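# Place the empty can into the tray undamaged

## Task

Get the empty can into the tray, and do not dent or crush it along the way.

## Robot and tools

ROBOT. Two arms, left_arm and right_arm, each a six-joint arm with a parallel two-finger gripper and a wrist camera (cam_left_wrist, cam_right_wrist, both 896x504). Calibrated bases in the scene frame: left_arm at (-0.043, +0.353, 0) m, right_arm at (+0.025, -0.301, 0) m, both turned almost not at all about z. Fingers point along the gripper's +z axis and close along its y axis; end_effector_position is the point between the pads, roughly 1 cm behind the tips.

FRAMES. Scene frame: origin on the table surface halfway between the nominal bases, +x out over the table, +z up, left_arm on the +y side (this is not the image side). Hand positions, orientations and wrist camera poses in results are given in that arm's own base frame; fixed cameras and the table use the scene frame. Reported hand poses can be off by a few centimetres, more at long reach.

JOINT ORDER. Every per-arm joint list, in commands and results, uses: shoulder (joint2), waist (joint1), elbow (joint3), wrist roll (joint6), wrist yaw (joint5), wrist pitch (joint4). Stated ranges in rad: waist -2.618..3.054, shoulder 0..3.142, elbow 0..3.142, wrist pitch -1.571..1.571, wrist yaw -1.571..1.571, wrist roll -2.094..2.094. Real ends may differ by up to 0.059 rad.

A ROW is 14 numbers, each in [-1, 1], covering both arms even when one is idle: left_arm's 6 joint values then its opening, then right_arm's 6 joint values then its opening. The joint values are offsets, not poses: they are added to the Joint targets that stood when the action (or move) began, not to the previous row. Scale: 1.0 equals 2.224 rad for waist, shoulder and elbow, and 8.485 rad for the three wrist joints. So 0 for all six joints re-sends the current targets; repeating the same offset in a later action moves the joint further. The opening is absolute: +1 fully open, -1 closed; sending 0 there is a real command (half open), so to keep a gripper as it is, repeat its current command.

execute_actions(actions, cameras). actions is a list of actions; each action is a list of up to 15 rows, one per 1/30 s step, the last row held to fill 15 steps (0.5 s). An action that would push a joint more than 0.059 rad beyond its range is refused for both arms; if the first action fails that test or any action is malformed, the whole call is rejected. An empty list just reports state. cameras: omitted, null or ["all"] gives all; [] gives none; an unknown name invalidates the call.

move(target, speed, blend, opening_speed, blocking, cameras). target is one 14-number row or a list of up to 15 rows; all offsets count from the same starting Joint targets. Joints travel together along a path; the gripper traces a curve and nothing is avoided. speed: rad/s of the joint with farthest to go, 0.01 to 12.57, default 0.5, one value or one per target. blend (rad) rounds corners in a list. opening_speed (per second on the -1..+1 scale, at least 0.2) ramps the fingers; use it near 0.2 when closing on the can. blocking=false returns after about 0.5 s while the move continues. Total path time is capped at 10 s. The result adds a move: line: done, off_target (resting more than 0.035 rad from target), moving, held, or fault, plus limits=held if steps were withheld. Neither done nor off_target tells you about contact.

wait(seconds 0..10) lets time pass holding commands; a running move keeps going. stop() brakes a running move. zoom_image(camera, region [x0,y0,x1,y1] pixels, at most 504x504) enlarges part of the latest image of a wrist camera. read_manual(section="licences") only returns licence text. finished_scene() ends the scene for good; the can must stay in the tray without the robot.

RESULTS. Joint positions (rad) and Joint velocities (rad/s) per arm, with the finger gap in metres last (0.094 open). Joint targets are the base for your next offsets. grip_measured is the opening on the command scale (reads up to ~2.7 mm wide when empty); grip_effort_nm is motor effort (negative closing), not pad force. Joint torques include arm weight; the first three per arm wrap at ±28 N m. "joint sent to its limit", "joint command not followed" (clearance check altered targets), MOTOR HOT and OVER-TEMPERATURE FAULT lines may appear. Action calls also list joint positions at some steps.

MOTION LIMITS. Each target may lead its measured angle by at most 0.339 rad (big joints) or 2.2 rad (wrist); a target more than 200 mm of gripper travel away is scaled back. Large moves may need several actions; tiny ones may not start.

CAUTIONS. The can is empty and crushable: close slowly, and do not command the opening much below the reading at first touch, since about 0.05 lower (0.11 for round parts) reaches full force of 50-64 N per pad. Open well above grip_measured to release. Do not let the can or anything else fall or be left off the table. Keep the arms apart; a gripper closing on the other arm's fingers, or arms striking each other, can fail the scene. Avoid fast contact, deep targets past contact, drops and releasing a moving can. Holding loads or straining toward unreachable poses heats motors; at 90 °C the arm folds and goes idle. To end a push, command targets back past the measured positions. Loose objects may be nudged occasionally; a camera cable touching an object counts as contact.

Each tool is called after ">>>" as name(argument=value, ...) on one line, values as JSON.

## Session

>>> execute_actions(actions=[])

Scene clock: 0.00 s.
left_arm: end_effector_position=(+0.4353, -0.0312, +0.0973) grip_measured=+1.000 grip_effort_nm=n/a end_effector_quat_wxyz=(+0.421, -0.057, +0.904, -0.051) | right_arm: end_effector_position=(+0.1961, +0.0938, +0.2665) grip_measured=+1.000 grip_effort_nm=n/a end_effector_quat_wxyz=(+0.496, -0.067, +0.854, +0.142)
Joint names: [shoulder, waist, elbow, wrist roll, wrist yaw, wrist pitch]
Joint positions: left_arm=[1.598 -0.081 0.835 -0.198 -0.018 0.067 0.094] | right_arm=[0.506 0.657 0.842 0.345 0.264 -0.842 0.094]
Joint velocities: within noise
Joint torques (N m): no reading
Heat: left arm: 34 °C; right arm: 38 °C.
Joint targets: left_arm=[1.595 -0.081 0.838 -0.198 -0.019 0.050] | right_arm=[0.500 0.657 0.848 0.343 0.267 -0.847]
Tool commands: left_gripper/opening=+1.0 right_gripper/opening=+1.0

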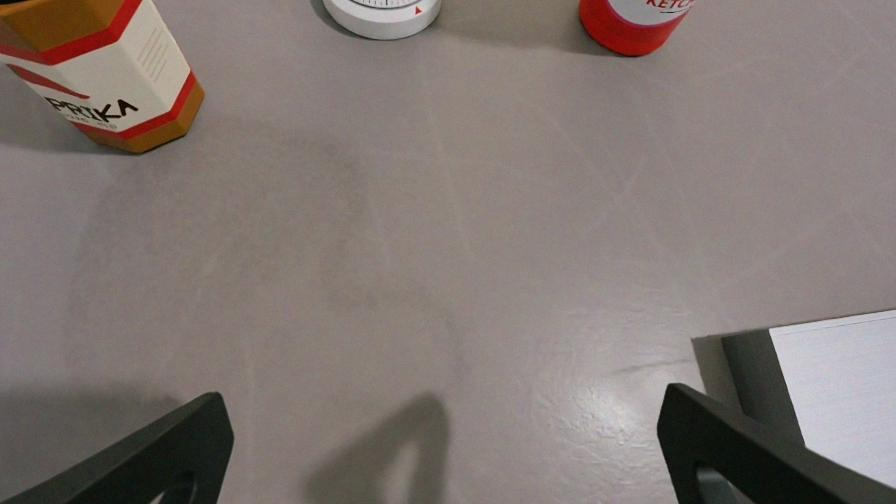

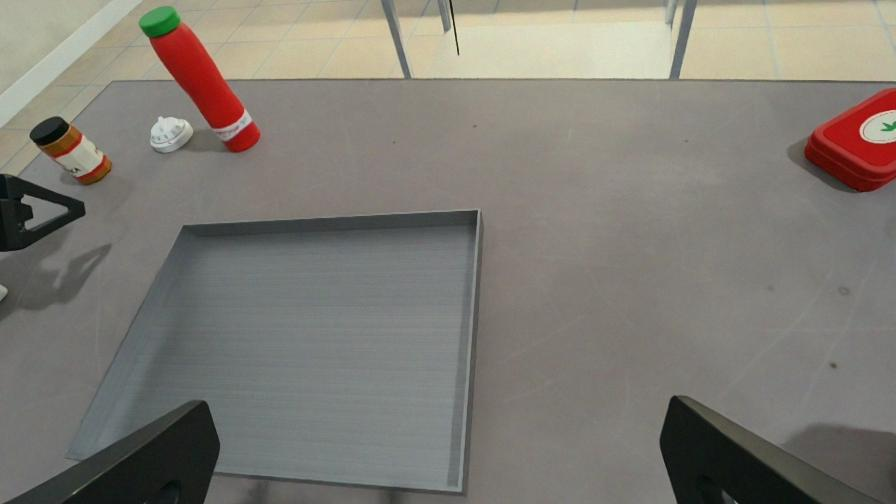

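>>> move(target=[-0.3575,0.171,0.118,0.0233,0.0022,-0.1002,1,0,-0.43,0,-0.0404,-0.0315,0,1], speed=1.0)

Scene clock: 74.87 s.
left_arm: end_effector_position=(+0.2606, +0.0819, +0.3166) grip_measured=+1.000 grip_effort_nm=0.022 end_effector_quat_wxyz=(+0.507, -0.132, +0.848, +0.078) | right_arm: end_effector_position=(+0.2083, -0.0642, +0.2635) grip_measured=+1.000 grip_effort_nm=-0.007 end_effector_quat_wxyz=(+0.502, +0.132, +0.851, -0.078)
Joint names: [shoulder, waist, elbow, wrist roll, wrist yaw, wrist pitch]
Joint positions: left_arm=[0.8 0.293 1.085 -0.008 -0.012 -0.778 0.094] | right_arm=[0.506 -0.294 0.842 0.007 0.012 -0.842 0.094]
Joint velocities: within noise
Joint torques (N m): left_arm=[0.14 0.58 8.64 0.02 0.12 1.4] | right_arm=[1.13 -0.53 5.87 -0.1 -0.14 1.65]
Heat: left arm: 38 °C; right arm: 44 °C.
Joint targets: left_arm=[0.799 0.299 1.101 0.000 0.000 -0.800] | right_arm=[0.500 -0.299 0.848 0.000 0.000 -0.847]
move: done
camera_calibration:
cam_left_wrist: T_world_to_cam=[[0.261747, -0.965046, -0.0132001, 0.0162683], [-0.764397, -0.198936, -0.613287, 0.448466], [0.589225, 0.170616, -0.78975, 0.173148], [0, 0, 0, 1]] pos_world=[0.236525, 0.075374, 0.411997]
cam_right_wrist: T_world_to_cam=[[-0.308653, -0.950976, -0.0194265, 0.00644345], [-0.778613, 0.264336, -0.569112, 0.366983], [0.546347, -0.160532, -0.822031, 0.182112], [0, 0, 0, 1]] pos_world=[0.18823, -0.0616443, 0.358681]

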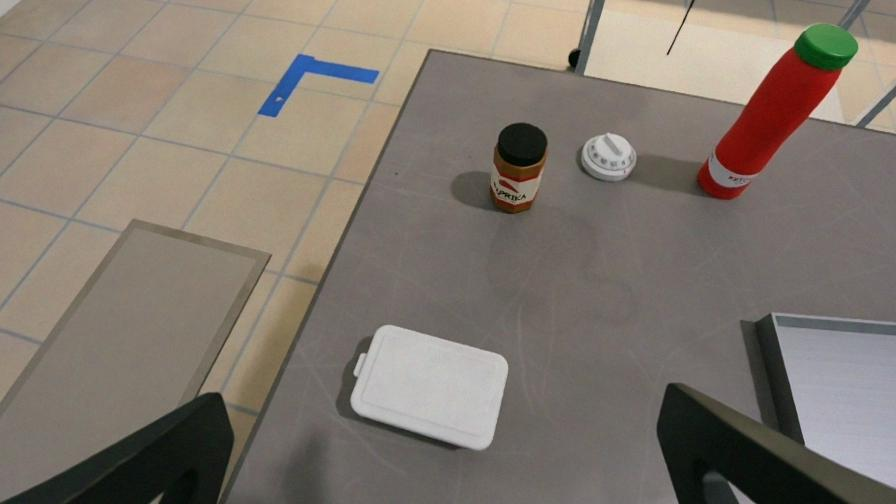

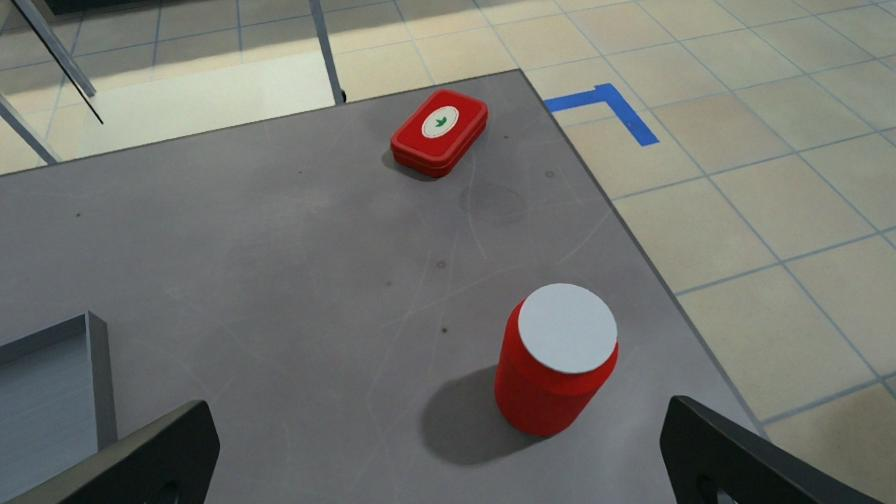

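>>> zoom_image(camera="cam_right_wrist", region=[400, 260, 680, 460])

Scaled by 1.800.

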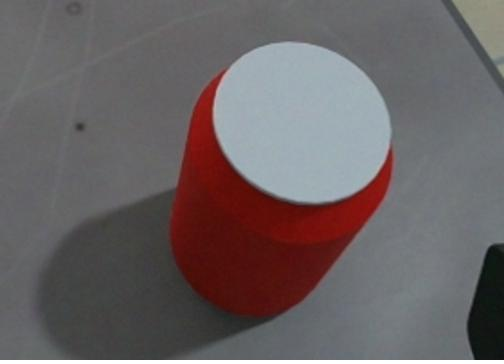

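>>> move(target=[0,0,0,0,0,0,1,0.564,-0.0989,0.3716,0,0,-0.0759,1], speed=1.0, cameras=["cam_right_wrist"])

Scene clock: 180.10 s.
left_arm: end_effector_position=(+0.2605, +0.0819, +0.3165) grip_measured=+1.000 grip_effort_nm=0.012 end_effector_quat_wxyz=(+0.507, -0.132, +0.848, +0.078) | right_arm: end_effector_position=(+0.2735, -0.1555, +0.1677) grip_measured=+1.000 grip_effort_nm=-0.012 end_effector_quat_wxyz=(+0.000, +0.257, +0.966, -0.005)
Joint names: [shoulder, waist, elbow, wrist roll, wrist yaw, wrist pitch]
Joint positions: left_arm=[0.8 0.293 1.085 -0.008 -0.012 -0.779 0.094] | right_arm=[1.741 -0.514 1.65 0.006 0.01 -1.477 0.094]
Joint velocities: within noise
Joint torques (N m): left_arm=[0.27 0.69 8.59 0.05 0.17 1.41] | right_arm=[-6.15 -0.53 6.89 -0.09 -0.13 -0.02]
Heat: left arm: 39 °C; right arm: 45 °C.
Joint targets: left_arm=[0.799 0.299 1.101 0.000 0.000 -0.800] | right_arm=[1.755 -0.520 1.675 0.000 0.000 -1.491]
move: done
camera_calibration:
cam_right_wrist: T_world_to_cam=[[-0.514359, -0.857554, 0.0060378, 0.00451693], [-0.768199, 0.463871, 0.44124, 0.246118], [-0.381188, 0.222318, -0.897369, 0.378895], [0, 0, 0, 1]] pos_world=[0.335821, -0.194529, 0.231384]
Images, in order (width x height): cam_right_wrist 896x504.

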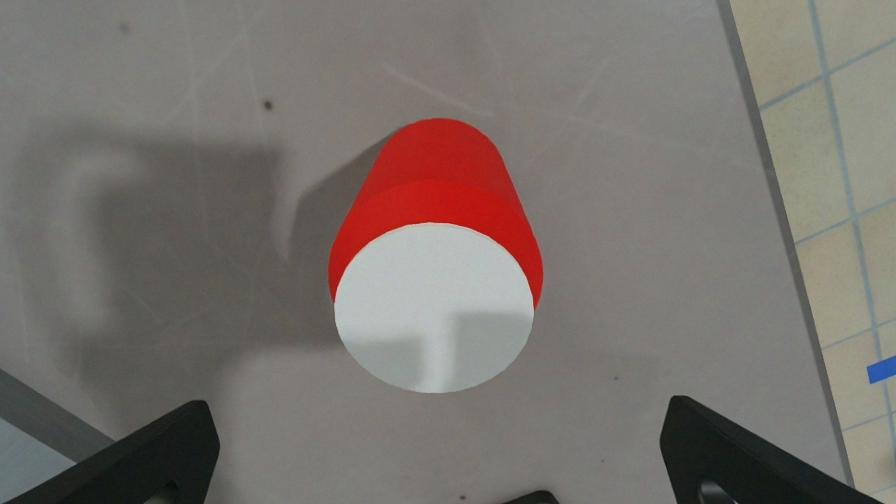

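>>> move(target=[0,0,0,0,0,0,1,0.0009,0.0027,-0.1349,0,0,0.0356,1], speed=0.3, cameras=["cam_right_wrist"])

Scene clock: 208.87 s.
left_arm: end_effector_position=(+0.2604, +0.0819, +0.3164) grip_measured=+1.000 grip_effort_nm=0.022 end_effector_quat_wxyz=(+0.507, -0.132, +0.849, +0.078) | right_arm: end_effector_position=(+0.2751, -0.1564, +0.1012) grip_measured=+1.000 grip_effort_nm=-0.017 end_effector_quat_wxyz=(+0.001, +0.257, +0.966, -0.005)
Joint names: [shoulder, waist, elbow, wrist roll, wrist yaw, wrist pitch]
Joint positions: left_arm=[0.8 0.293 1.085 -0.008 -0.012 -0.78 0.094] | right_arm=[1.741 -0.514 1.385 0.006 0.01 -1.21 0.094]
Joint velocities: within noise
Joint torques (N m): left_arm=[-0.08 0.5 8.87 0.04 0.1 1.45] | right_arm=[-6.08 0.01 4.37 -0.09 -0.12 0.29]
Heat: left arm: 39 °C; right arm: 39 °C.
Joint targets: left_arm=[0.799 0.299 1.101 0.000 0.000 -0.800] | right_arm=[1.757 -0.514 1.374 0.000 0.000 -1.189]
move: done
camera_calibration:
cam_right_wrist: T_world_to_cam=[[-0.514085, -0.857719, 0.00599119, 0.00483423], [-0.76951, 0.464279, 0.438519, 0.277786], [-0.378908, 0.220826, -0.898702, 0.319271], [0, 0, 0, 1]] pos_world=[0.337218, -0.195327, 0.165086]
Images, in order (width x height): cam_right_wrist 896x504.

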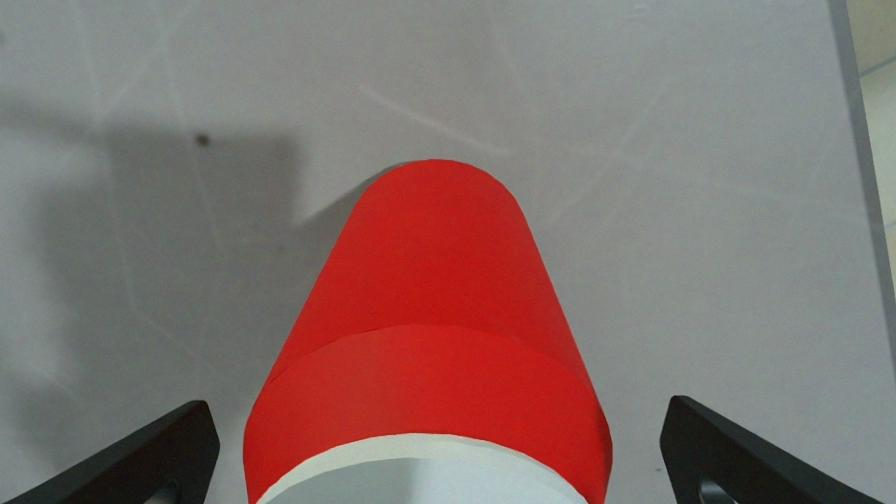

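>>> move(target=[0,0,0,0,0,0,1,0,0.0036,-0.018,0,0,0.0047,0.6], speed=0.3, opening_speed=0.6, cameras=["cam_right_wrist"])

Scene clock: 229.10 s.
left_arm: end_effector_position=(+0.2604, +0.0819, +0.3164) grip_measured=+1.000 grip_effort_nm=0.027 end_effector_quat_wxyz=(+0.507, -0.132, +0.849, +0.078) | right_arm: end_effector_position=(+0.2743, -0.1555, +0.0916) grip_measured=+0.602 grip_effort_nm=-0.110 end_effector_quat_wxyz=(+0.002, +0.257, +0.966, -0.006)
Joint names: [shoulder, waist, elbow, wrist roll, wrist yaw, wrist pitch]
Joint positions: left_arm=[0.8 0.293 1.085 -0.008 -0.012 -0.78 0.094] | right_arm=[1.741 -0.513 1.347 0.006 0.01 -1.17 0.075]
Joint velocities: within noise
Joint torques (N m): left_arm=[0.16 0.49 8.65 0.06 0.12 1.44] | right_arm=[-6.05 0.64 4.26 -0.09 -0.12 0.32]
Heat: left arm: 40 °C; right arm: 38 °C.
Joint targets: left_arm=[0.799 0.299 1.101 0.000 0.000 -0.800] | right_arm=[1.757 -0.505 1.334 0.000 0.000 -1.150]
move: done
camera_calibration:
cam_right_wrist: T_world_to_cam=[[-0.51306, -0.858332, 0.00595297, 0.00479459], [-0.770387, 0.463528, 0.437774, 0.281184], [-0.378515, 0.220018, -0.899065, 0.309999], [0, 0, 0, 1]] pos_world=[0.33642, -0.194427, 0.155586]
Images, in order (width x height): cam_right_wrist 896x504.

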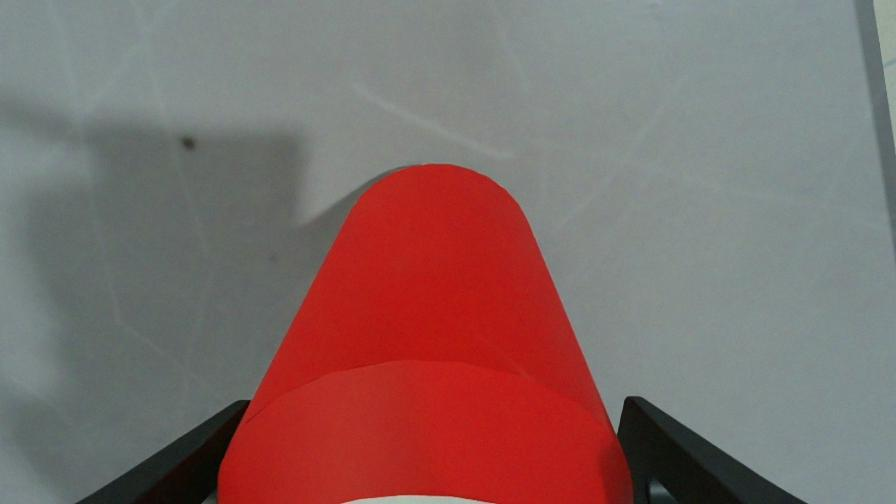

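>>> move(target=[0,0,0,0,0,0,1,0,0.0027,0,0,0,0,0.5], speed=0.3, opening_speed=0.2, cameras=["cam_right_wrist"])

>>> move(target=[0,0,0,0,0,0,1,0,0,0,0,0,0,0.46], speed=0.3, opening_speed=0.2, cameras=["cam_right_wrist"])

Scene clock: 244.20 s.
left_arm: end_effector_position=(+0.2604, +0.0819, +0.3164) grip_measured=+1.000 grip_effort_nm=0.017 end_effector_quat_wxyz=(+0.507, -0.132, +0.849, +0.078) | right_arm: end_effector_position=(+0.2757, -0.1536, +0.0916) grip_measured=+0.502 grip_effort_nm=-0.110 end_effector_quat_wxyz=(+0.002, +0.253, +0.967, -0.006)
Joint names: [shoulder, waist, elbow, wrist roll, wrist yaw, wrist pitch]
Joint positions: left_arm=[0.8 0.293 1.085 -0.008 -0.012 -0.78 0.094] | right_arm=[1.741 -0.506 1.347 0.006 0.01 -1.169 0.071]
Joint velocities: within noise
Joint torques (N m): left_arm=[0.21 0.47 8.75 -0.01 0.08 1.41] | right_arm=[-6.06 0.54 4.26 -0.09 -0.13 0.31]
Heat: left arm: 40 °C; right arm: 37 °C.
Joint targets: left_arm=[0.799 0.299 1.101 0.000 0.000 -0.800] | right_arm=[1.757 -0.499 1.334 0.000 0.000 -1.150]
move: done
camera_calibration:
cam_right_wrist: T_world_to_cam=[[-0.506825, -0.862029, 0.00589813, 0.00487014], [-0.774149, 0.458145, 0.436803, 0.281661], [-0.379239, 0.216816, -0.899538, 0.309876], [0, 0, 0, 1]] pos_world=[0.338033, -0.19203, 0.155687]
Images, in order (width x height): cam_right_wrist 896x504.

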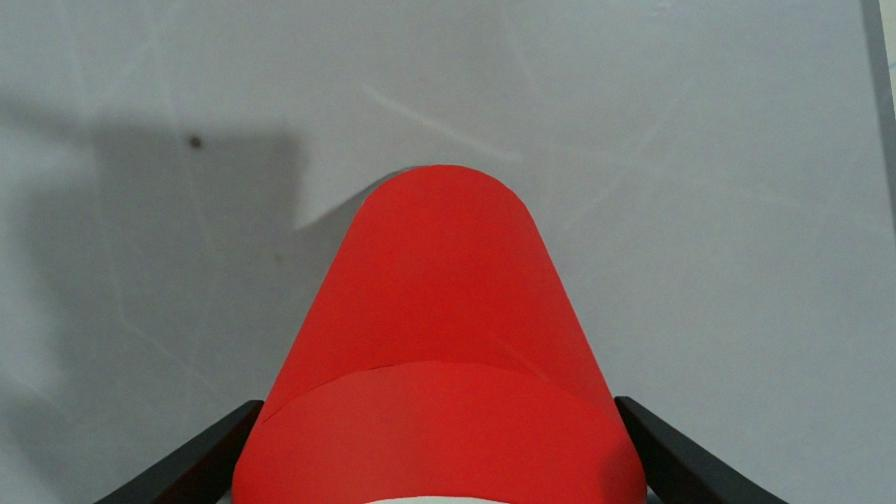

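Scene clock: 244.70 s.
left_arm: end_effector_position=(+0.2604, +0.0819, +0.3164) grip_measured=+1.000 grip_effort_nm=0.022 end_effector_quat_wxyz=(+0.507, -0.132, +0.849, +0.078) | right_arm: end_effector_position=(+0.2757, -0.1536, +0.0916) grip_measured=+0.462 grip_effort_nm=-0.115 end_effector_quat_wxyz=(+0.002, +0.253, +0.967, -0.006)
Joint names: [shoulder, waist, elbow, wrist roll, wrist yaw, wrist pitch]
Joint positions: left_arm=[0.8 0.293 1.085 -0.008 -0.012 -0.78 0.094] | right_arm=[1.741 -0.506 1.347 0.006 0.01 -1.169 0.069]
Joint velocities: within noise
Joint torques (N m): left_arm=[0.18 0.59 8.75 0.02 0.13 1.41] | right_arm=[-6.06 0.53 4.26 -0.09 -0.13 0.31]
Heat: left arm: 40 °C; right arm: 37 °C.
Joint targets: left_arm=[0.799 0.299 1.101 0.000 0.000 -0.800] | right_arm=[1.757 -0.499 1.334 0.000 0.000 -1.150]
move: done
camera_calibration:
cam_right_wrist: T_world_to_cam=[[-0.506825, -0.862029, 0.00589813, 0.00487014], [-0.774149, 0.458145, 0.436803, 0.281661], [-0.379239, 0.216816, -0.899538, 0.309876], [0, 0, 0, 1]] pos_world=[0.338033, -0.19203, 0.155687]
Images, in order (width x height): cam_right_wrist 896x504.

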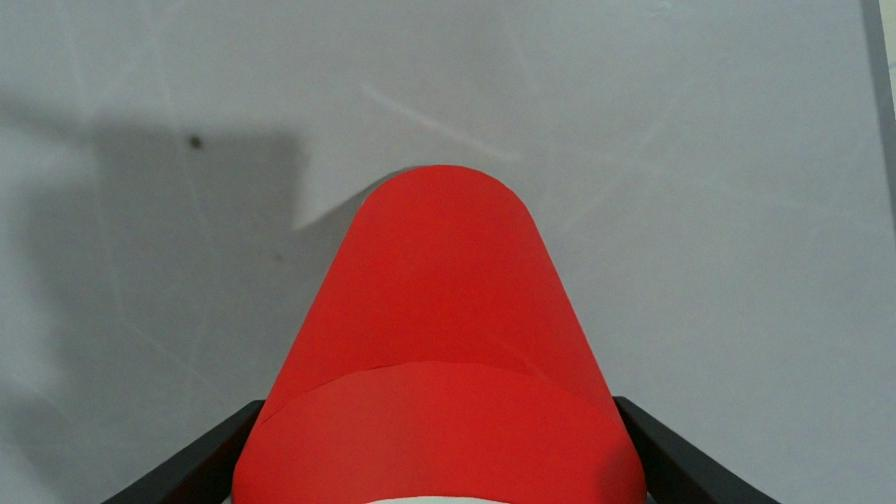

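>>> move(target=[0,0,0,0,0,0,1,0,0,0,0,0,0,0.43], opening_speed=0.2, cameras=["cam_right_wrist"])

>>> move(target=[0,0,0,0,0,0,1,0,0,0,0,0,0,0.41], opening_speed=0.2, cameras=["cam_right_wrist"])

Scene clock: 250.57 s.
left_arm: end_effector_position=(+0.2604, +0.0819, +0.3164) grip_measured=+1.000 grip_effort_nm=0.017 end_effector_quat_wxyz=(+0.507, -0.132, +0.849, +0.078) | right_arm: end_effector_position=(+0.2758, -0.1537, +0.0916) grip_measured=+0.432 grip_effort_nm=-0.115 end_effector_quat_wxyz=(+0.002, +0.253, +0.967, -0.006)
Joint names: [shoulder, waist, elbow, wrist roll, wrist yaw, wrist pitch]
Joint positions: left_arm=[0.8 0.293 1.085 -0.008 -0.012 -0.78 0.094] | right_arm=[1.741 -0.506 1.347 0.006 0.01 -1.169 0.067]
Joint velocities: within noise
Joint torques (N m): left_arm=[0.18 0.54 8.75 0.02 0.13 1.44] | right_arm=[-6.06 0.54 4.25 -0.09 -0.12 0.3]
Heat: left arm: 40 °C; right arm: 37 °C.
Joint targets: left_arm=[0.799 0.299 1.101 0.000 0.000 -0.800] | right_arm=[1.757 -0.499 1.334 0.000 0.000 -1.149]
move: done
camera_calibration:
cam_right_wrist: T_world_to_cam=[[-0.506845, -0.862017, 0.00593258, 0.0048387], [-0.77427, 0.458256, 0.436471, 0.281898], [-0.378964, 0.21663, -0.899699, 0.309832], [0, 0, 0, 1]] pos_world=[0.338133, -0.192129, 0.155687]
Images, in order (width x height): cam_right_wrist 896x504.

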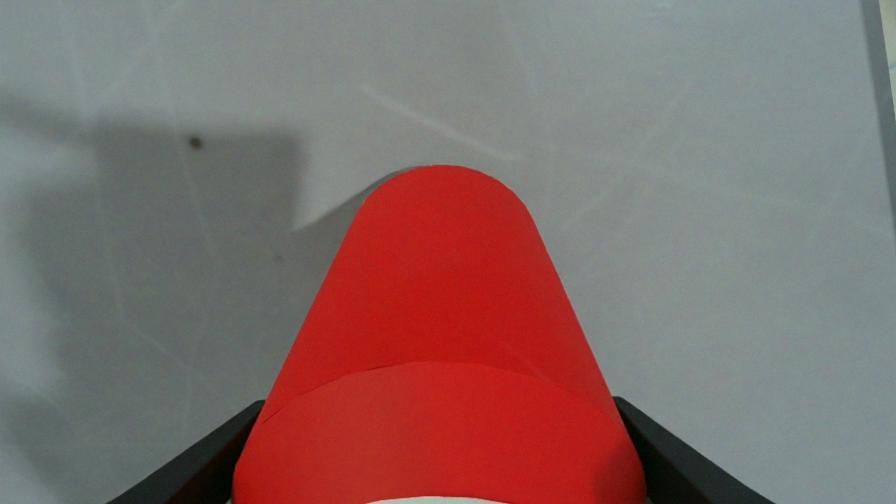

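Scene clock: 251.07 s.
left_arm: end_effector_position=(+0.2604, +0.0819, +0.3164) grip_measured=+1.000 grip_effort_nm=0.022 end_effector_quat_wxyz=(+0.507, -0.132, +0.849, +0.078) | right_arm: end_effector_position=(+0.2758, -0.1537, +0.0916) grip_measured=+0.412 grip_effort_nm=-0.110 end_effector_quat_wxyz=(+0.002, +0.253, +0.967, -0.006)
Joint names: [shoulder, waist, elbow, wrist roll, wrist yaw, wrist pitch]
Joint positions: left_arm=[0.8 0.293 1.085 -0.008 -0.012 -0.78 0.094] | right_arm=[1.741 -0.506 1.347 0.006 0.01 -1.169 0.066]
Joint velocities: within noise
Joint torques (N m): left_arm=[0.12 0.18 8.66 -0.01 0.14 1.42] | right_arm=[-6.05 0.54 4.25 -0.08 -0.12 0.31]
Heat: left arm: 40 °C; right arm: 37 °C.
Joint targets: left_arm=[0.799 0.299 1.101 0.000 0.000 -0.800] | right_arm=[1.757 -0.499 1.334 0.000 0.000 -1.149]
move: done
camera_calibration:
cam_right_wrist: T_world_to_cam=[[-0.506845, -0.862017, 0.00593258, 0.0048387], [-0.77427, 0.458256, 0.436471, 0.281898], [-0.378964, 0.21663, -0.899699, 0.309832], [0, 0, 0, 1]] pos_world=[0.338133, -0.192129, 0.155687]
Images, in order (width x height): cam_right_wrist 896x504.

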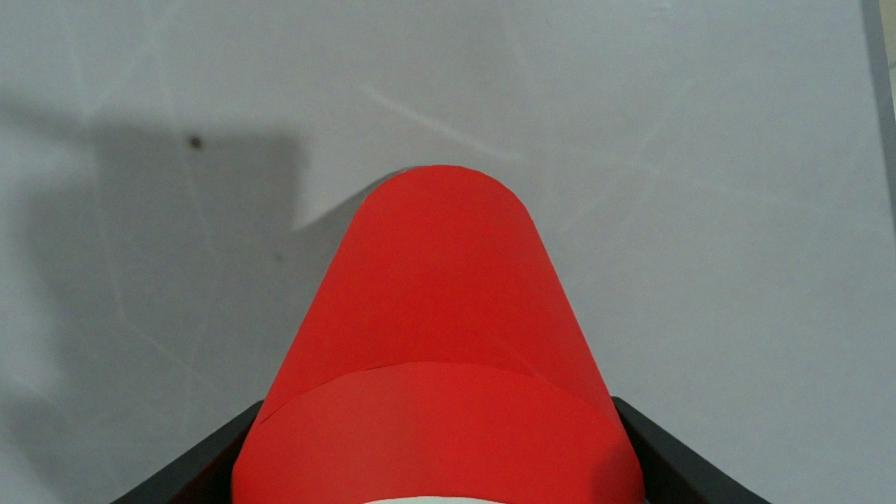

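>>> move(target=[0,0,0,0,0,0,1,0,0,0,0,0,0,0.395], opening_speed=0.2, cameras=[])

>>> move(target=[0,0,0,0,0,0,1,0,0,0,0,0,0,0.38], opening_speed=0.2, cameras=["cam_right_wrist"])

Scene clock: 262.20 s.
left_arm: end_effector_position=(+0.2604, +0.0819, +0.3164) grip_measured=+1.000 grip_effort_nm=0.022 end_effector_quat_wxyz=(+0.507, -0.132, +0.849, +0.078) | right_arm: end_effector_position=(+0.2758, -0.1537, +0.0916) grip_measured=+0.397 grip_effort_nm=-0.129 end_effector_quat_wxyz=(+0.002, +0.253, +0.967, -0.006)
Joint names: [shoulder, waist, elbow, wrist roll, wrist yaw, wrist pitch]
Joint positions: left_arm=[0.8 0.293 1.085 -0.008 -0.012 -0.78 0.094] | right_arm=[1.741 -0.506 1.347 0.006 0.01 -1.169 0.066]
Joint velocities: within noise
Joint torques (N m): left_arm=[0.4 0.7 8.62 0.04 0.1 1.41] | right_arm=[-6.06 0.54 4.26 -0.09 -0.13 0.31]
Heat: left arm: 40 °C; right arm: 36 °C.
Joint targets: left_arm=[0.799 0.299 1.101 0.000 0.000 -0.800] | right_arm=[1.757 -0.499 1.334 0.000 0.000 -1.149]
move: done
No camera images: "cameras" was empty.

Scene clock: 262.70 s.
left_arm: end_effector_position=(+0.2604, +0.0819, +0.3164) grip_measured=+1.000 grip_effort_nm=0.012 end_effector_quat_wxyz=(+0.507, -0.132, +0.849, +0.078) | right_arm: end_effector_position=(+0.2758, -0.1537, +0.0916) grip_measured=+0.383 grip_effort_nm=-0.168 end_effector_quat_wxyz=(+0.002, +0.253, +0.967, -0.006)
Joint names: [shoulder, waist, elbow, wrist roll, wrist yaw, wrist pitch]
Joint positions: left_arm=[0.8 0.293 1.085 -0.008 -0.012 -0.78 0.094] | right_arm=[1.741 -0.506 1.347 0.006 0.01 -1.169 0.065]
Joint velocities: within noise
Joint torques (N m): left_arm=[0.1 0.5 8.5 0.02 0.17 1.34] | right_arm=[-6.06 0.54 4.26 -0.08 -0.12 0.31]
Heat: left arm: 40 °C; right arm: 36 °C.
Joint targets: left_arm=[0.799 0.299 1.101 0.000 0.000 -0.800] | right_arm=[1.757 -0.499 1.334 0.000 0.000 -1.149]
move: done
camera_calibration:
cam_right_wrist: T_world_to_cam=[[-0.506845, -0.862017, 0.00593258, 0.0048387], [-0.77427, 0.458256, 0.436471, 0.281898], [-0.378964, 0.21663, -0.899699, 0.309832], [0, 0, 0, 1]] pos_world=[0.338133, -0.192129, 0.155687]
Images, in order (width x height): cam_right_wrist 896x504.

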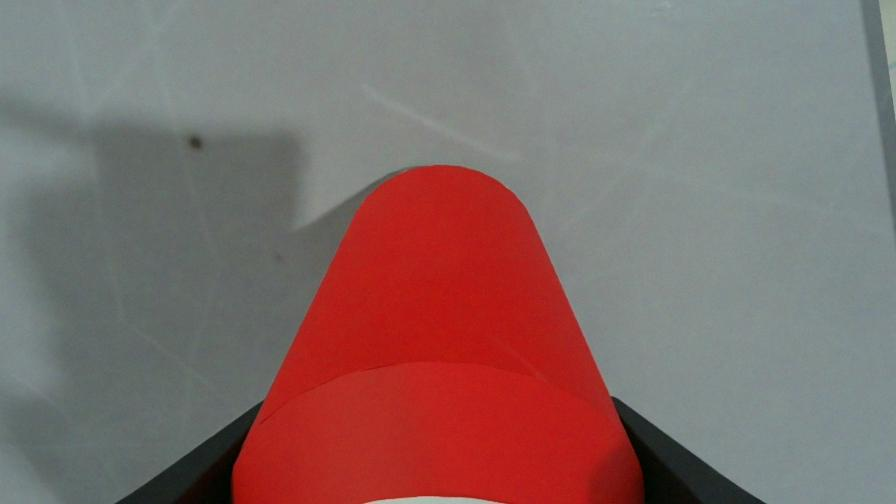

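>>> move(target=[0,0,0,0,0,0,1,-0.0031,0,0.1149,0,0,-0.0308,0.38], speed=0.25, cameras=["cam_right_wrist"])

Scene clock: 298.60 s.
left_arm: end_effector_position=(+0.2604, +0.0819, +0.3164) grip_measured=+1.000 grip_effort_nm=0.027 end_effector_quat_wxyz=(+0.507, -0.132, +0.849, +0.078) | right_arm: end_effector_position=(+0.2763, -0.1540, +0.1468) grip_measured=+0.383 grip_effort_nm=-0.168 end_effector_quat_wxyz=(-0.001, +0.253, +0.967, -0.005)
Joint names: [shoulder, waist, elbow, wrist roll, wrist yaw, wrist pitch]
Joint positions: left_arm=[0.8 0.293 1.085 -0.008 -0.012 -0.78 0.094] | right_arm=[1.741 -0.506 1.567 0.006 0.01 -1.396 0.065]
Joint velocities: within noise
Joint torques (N m): left_arm=[0.35 0.32 8.73 0.01 0.13 1.38] | right_arm=[-6.58 0.54 6.84 -0.09 -0.13 -0.03]
Heat: left arm: 40 °C; right arm: 35 °C.
Joint targets: left_arm=[0.799 0.299 1.101 0.000 0.000 -0.800] | right_arm=[1.750 -0.499 1.590 0.000 0.000 -1.411]
move: done
camera_calibration:
cam_right_wrist: T_world_to_cam=[[-0.506801, -0.862041, 0.00614865, 0.00447465], [-0.771343, 0.456641, 0.443294, 0.256221], [-0.384945, 0.219919, -0.896355, 0.361454], [0, 0, 0, 1]] pos_world=[0.339042, -0.192634, 0.210383]
Images, in order (width x height): cam_right_wrist 896x504.

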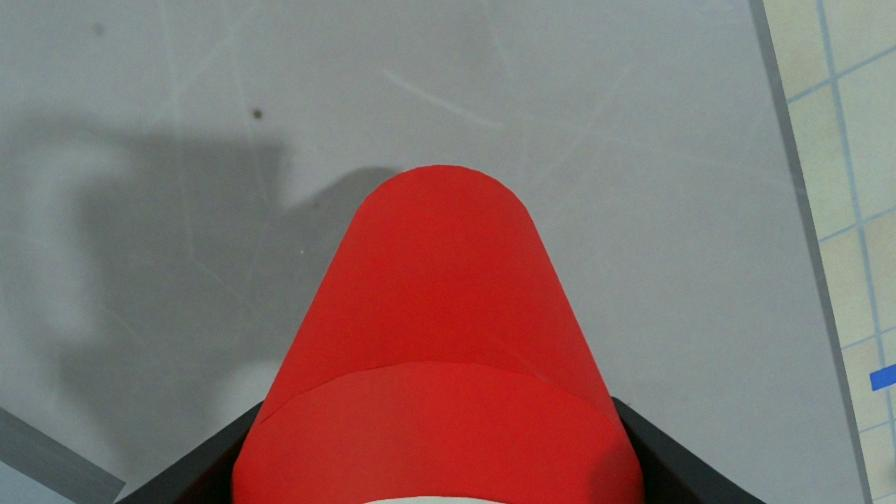

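>>> move(target=[0,0,0,0,0,0,1,0.1871,0.5517,0.2428,0,0,-0.0146,0.38], speed=0.55, cameras=["cam_right_wrist"])

Scene clock: 306.50 s.
left_arm: end_effector_position=(+0.2604, +0.0819, +0.3164) grip_measured=+1.000 grip_effort_nm=0.017 end_effector_quat_wxyz=(+0.507, -0.132, +0.849, +0.078) | right_arm: end_effector_position=(+0.3064, +0.2767, +0.1455) grip_measured=+0.383 grip_effort_nm=-0.168 end_effector_quat_wxyz=(+0.010, -0.356, +0.934, +0.002)
Joint names: [shoulder, waist, elbow, wrist roll, wrist yaw, wrist pitch]
Joint positions: left_arm=[0.8 0.293 1.085 -0.008 -0.012 -0.78 0.094] | right_arm=[2.136 0.733 2.104 0.005 0.003 -1.519 0.065]
Joint velocities: within noise
Joint torques (N m): left_arm=[0.12 0.64 8.72 0.03 0.11 1.42] | right_arm=[-8.01 -0.55 6.94 -0.08 -0.07 0]
Heat: left arm: 41 °C; right arm: 35 °C.
Joint targets: left_arm=[0.799 0.299 1.101 0.000 0.000 -0.800] | right_arm=[2.166 0.728 2.130 0.000 0.000 -1.535]
move: done
camera_calibration:
cam_right_wrist: T_world_to_cam=[[0.651126, -0.758969, -0.000819336, 0.00863593], [-0.686714, -0.589597, 0.425205, 0.349563], [-0.323201, -0.2763, -0.905096, 0.396764], [0, 0, 0, 1]] pos_world=[0.362661, 0.322282, 0.210481]
Images, in order (width x height): cam_right_wrist 896x504.

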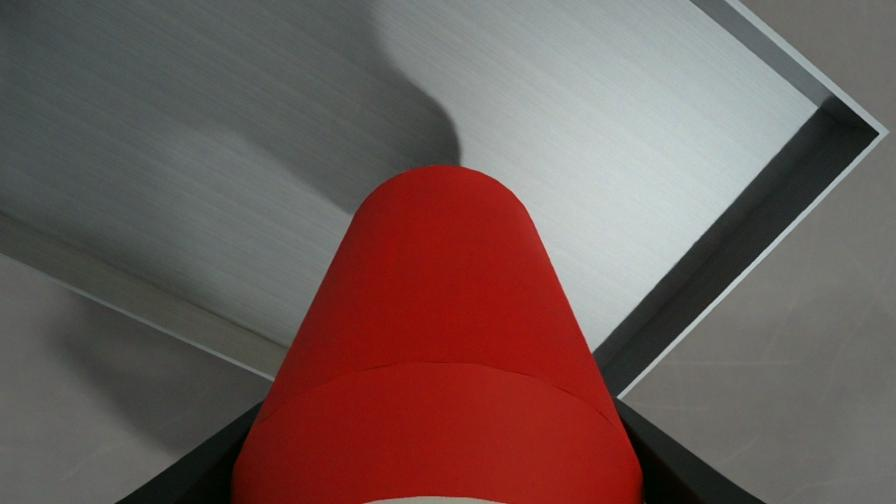

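>>> move(target=[0,0,0,0,0,0,1,-0.0108,0,-0.107,0,0,0.0252,0.38], speed=0.15, cameras=["cam_right_wrist"])

Scene clock: 327.23 s.
left_arm: end_effector_position=(+0.2604, +0.0819, +0.3164) grip_measured=+1.000 grip_effort_nm=0.022 end_effector_quat_wxyz=(+0.507, -0.132, +0.849, +0.078) | right_arm: end_effector_position=(+0.3047, +0.2751, +0.0957) grip_measured=+0.383 grip_effort_nm=-0.168 end_effector_quat_wxyz=(-0.005, -0.356, +0.934, -0.004)
Joint names: [shoulder, waist, elbow, wrist roll, wrist yaw, wrist pitch]
Joint positions: left_arm=[0.8 0.293 1.085 -0.008 -0.012 -0.78 0.094] | right_arm=[2.136 0.733 1.905 0.005 0.003 -1.352 0.065]
Joint velocities: within noise
Joint torques (N m): left_arm=[0.09 0.61 8.66 0.04 0.14 1.38] | right_arm=[-9.92 -0.55 4.19 -0.08 -0.07 0.36]
Heat: left arm: 41 °C; right arm: 35 °C.
Joint targets: left_arm=[0.799 0.299 1.101 0.000 0.000 -0.800] | right_arm=[2.142 0.728 1.892 0.000 0.000 -1.321]
move: done
camera_calibration:
cam_right_wrist: T_world_to_cam=[[0.651116, -0.758978, -0.0000752164, 0.00852691], [-0.676489, -0.580394, 0.453327, 0.36027], [-0.344109, -0.295117, -0.891344, 0.361008], [0, 0, 0, 1]] pos_world=[0.362393, 0.32211, 0.158463]
Images, in order (width x height): cam_right_wrist 896x504.

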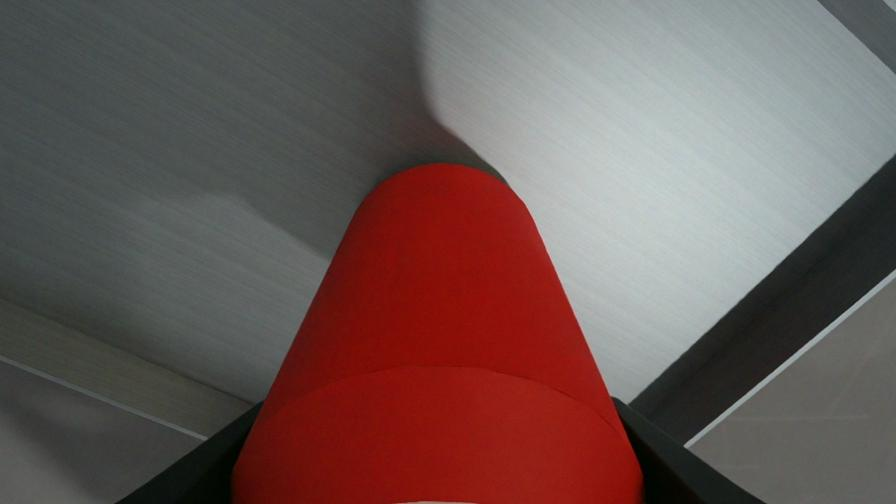

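>>> zoom_image(camera="cam_right_wrist", region=[320, 100, 600, 260])

Scaled by 1.800.

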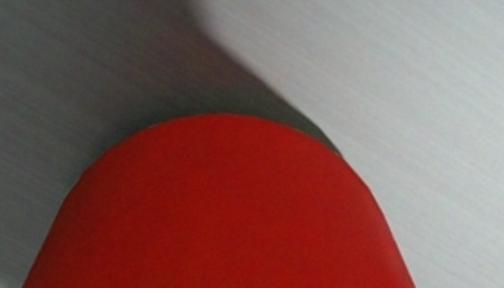

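>>> move(target=[0,0,0,0,0,0,1,0,0,-0.005,0,0,0.0016,0.38], speed=0.05, cameras=["cam_right_wrist"])

Scene clock: 342.03 s.
left_arm: end_effector_position=(+0.2604, +0.0819, +0.3164) grip_measured=+1.000 grip_effort_nm=0.017 end_effector_quat_wxyz=(+0.507, -0.132, +0.849, +0.078) | right_arm: end_effector_position=(+0.3051, +0.2754, +0.0948) grip_measured=+0.383 grip_effort_nm=-0.168 end_effector_quat_wxyz=(-0.004, -0.356, +0.934, -0.003)
Joint names: [shoulder, waist, elbow, wrist roll, wrist yaw, wrist pitch]
Joint positions: left_arm=[0.8 0.293 1.085 -0.008 -0.012 -0.78 0.094] | right_arm=[2.136 0.733 1.902 0.005 0.003 -1.346 0.065]
Joint velocities: within noise
Joint torques (N m): left_arm=[0.03 0.44 8.54 0.04 0.12 1.43] | right_arm=[-9.92 -0.57 3.71 -0.08 -0.07 0.45]
Heat: left arm: 41 °C; right arm: 34 °C.
Joint targets: left_arm=[0.799 0.299 1.101 0.000 0.000 -0.800] | right_arm=[2.142 0.728 1.881 0.000 0.000 -1.307]
move: off_target (right_arm); right_arm: the wrist pitch is farthest, 0.039 rad from its target
camera_calibration:
cam_right_wrist: T_world_to_cam=[[0.651164, -0.758937, -0.0000944006, 0.00845564], [-0.677107, -0.581011, 0.451611, 0.361688], [-0.342799, -0.294009, -0.892215, 0.359673], [0, 0, 0, 1]] pos_world=[0.362691, 0.322309, 0.157564]
Images, in order (width x height): cam_right_wrist 896x504.

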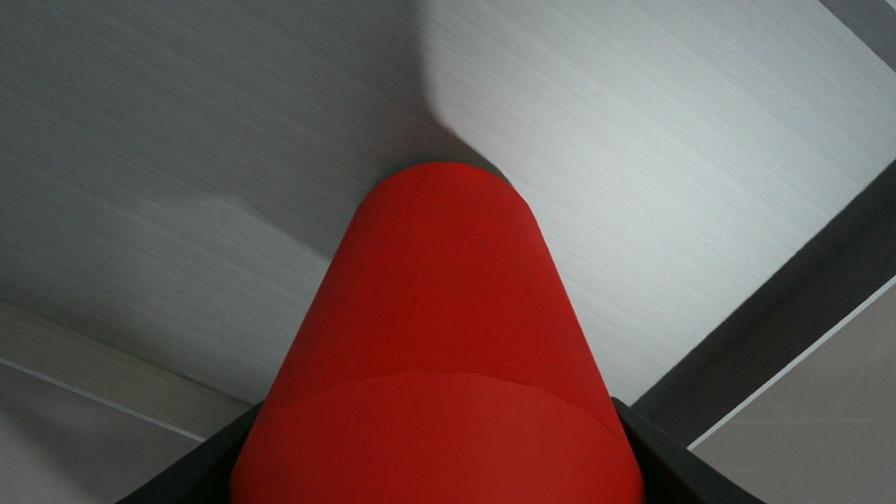

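>>> move(target=[0,0,0,0,0,0,1,0,0,0,0,0,0,0.46], opening_speed=0.2, cameras=["cam_right_wrist"])

Scene clock: 349.03 s.
left_arm: end_effector_position=(+0.2604, +0.0819, +0.3164) grip_measured=+1.000 grip_effort_nm=0.022 end_effector_quat_wxyz=(+0.507, -0.132, +0.849, +0.078) | right_arm: end_effector_position=(+0.3069, +0.2771, +0.0927) grip_measured=+0.458 grip_effort_nm=0.100 end_effector_quat_wxyz=(+0.001, -0.356, +0.934, -0.001)
Joint names: [shoulder, waist, elbow, wrist roll, wrist yaw, wrist pitch]
Joint positions: left_arm=[0.8 0.293 1.085 -0.008 -0.012 -0.78 0.094] | right_arm=[2.136 0.733 1.893 0.005 0.003 -1.328 0.068]
Joint velocities: within noise
Joint torques (N m): left_arm=[-0.03 0.58 8.72 0.01 0.14 1.43] | right_arm=[-9.95 -0.57 4.26 -0.08 -0.07 0.31]
Heat: left arm: 41 °C; right arm: 35 °C.
Joint targets: left_arm=[0.799 0.299 1.101 0.000 0.000 -0.800] | right_arm=[2.142 0.728 1.881 0.000 0.000 -1.308]
move: done
camera_calibration:
cam_right_wrist: T_world_to_cam=[[0.651161, -0.75894, -0.000375316, 0.00864105], [-0.680389, -0.583984, 0.442758, 0.367436], [-0.336245, -0.288051, -0.896641, 0.355718], [0, 0, 0, 1]] pos_world=[0.363981, 0.3236, 0.15627]
Images, in order (width x height): cam_right_wrist 896x504.

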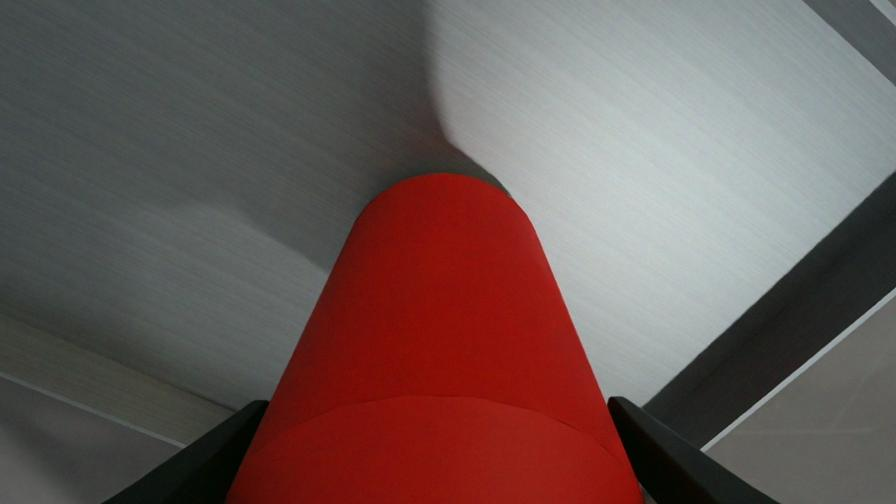

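>>> move(target=[[0,0,0,0,0,0,1,0,0,0,0,0,0,0.9],[0,0,0,0,0,0,1,0.0108,0,0.112,0,0,-0.0268,0.9],[0,0,0,0,0,0,1,0.0108,0,0.2469,0,0,-0.0297,0.9]], speed=0.25, opening_speed=0.5, blend=[0,0.05,0], cameras=["cam_right_wrist"])

Scene clock: 368.93 s.
left_arm: end_effector_position=(+0.2604, +0.0819, +0.3164) grip_measured=+1.000 grip_effort_nm=0.022 end_effector_quat_wxyz=(+0.507, -0.132, +0.849, +0.078) | right_arm: end_effector_position=(+0.3376, +0.3047, +0.2282) grip_measured=+0.898 grip_effort_nm=0.095 end_effector_quat_wxyz=(+0.141, -0.352, +0.924, +0.053)
Joint names: [shoulder, waist, elbow, wrist roll, wrist yaw, wrist pitch]
Joint positions: left_arm=[0.8 0.293 1.085 -0.008 -0.012 -0.78 0.094] | right_arm=[2.136 0.733 2.408 0.005 0.003 -1.542 0.089]
Joint velocities: within noise
Joint torques (N m): left_arm=[0.39 0.55 8.43 0.06 0.11 1.41] | right_arm=[-7.83 -0.55 6.43 -0.08 -0.07 0.51]
Heat: left arm: 41 °C; right arm: 35 °C.
Joint targets: left_arm=[0.799 0.299 1.101 0.000 0.000 -0.800] | right_arm=[2.166 0.728 2.430 0.000 0.000 -1.559]
move: done
camera_calibration:
cam_right_wrist: T_world_to_cam=[[0.651996, -0.758185, -0.00755059, 0.0107835], [-0.748064, -0.644854, 0.156726, 0.45119], [-0.123696, -0.0965365, -0.987613, 0.386198], [0, 0, 0, 1]] pos_world=[0.378259, 0.33641, 0.310782]
Images, in order (width x height): cam_right_wrist 896x504.

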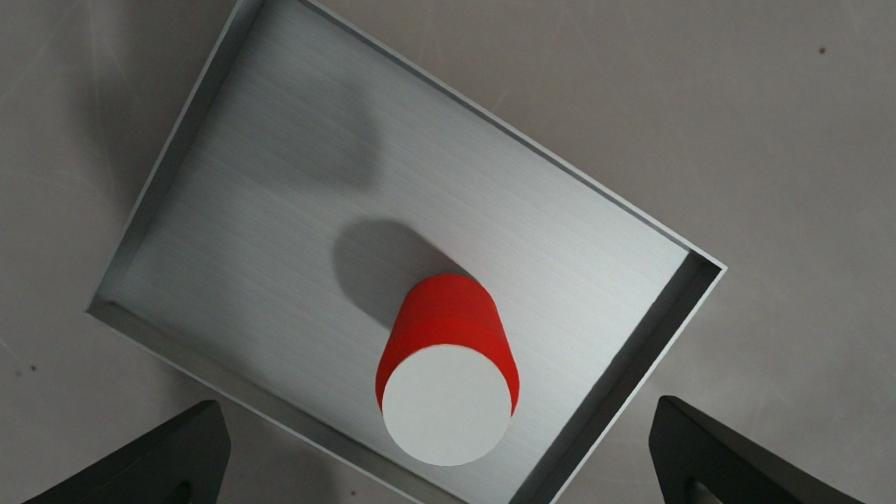

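The can is standing upright in the tray with no visible dents.

>>> finished_scene(scene=1)

The scene is finished: the task was done.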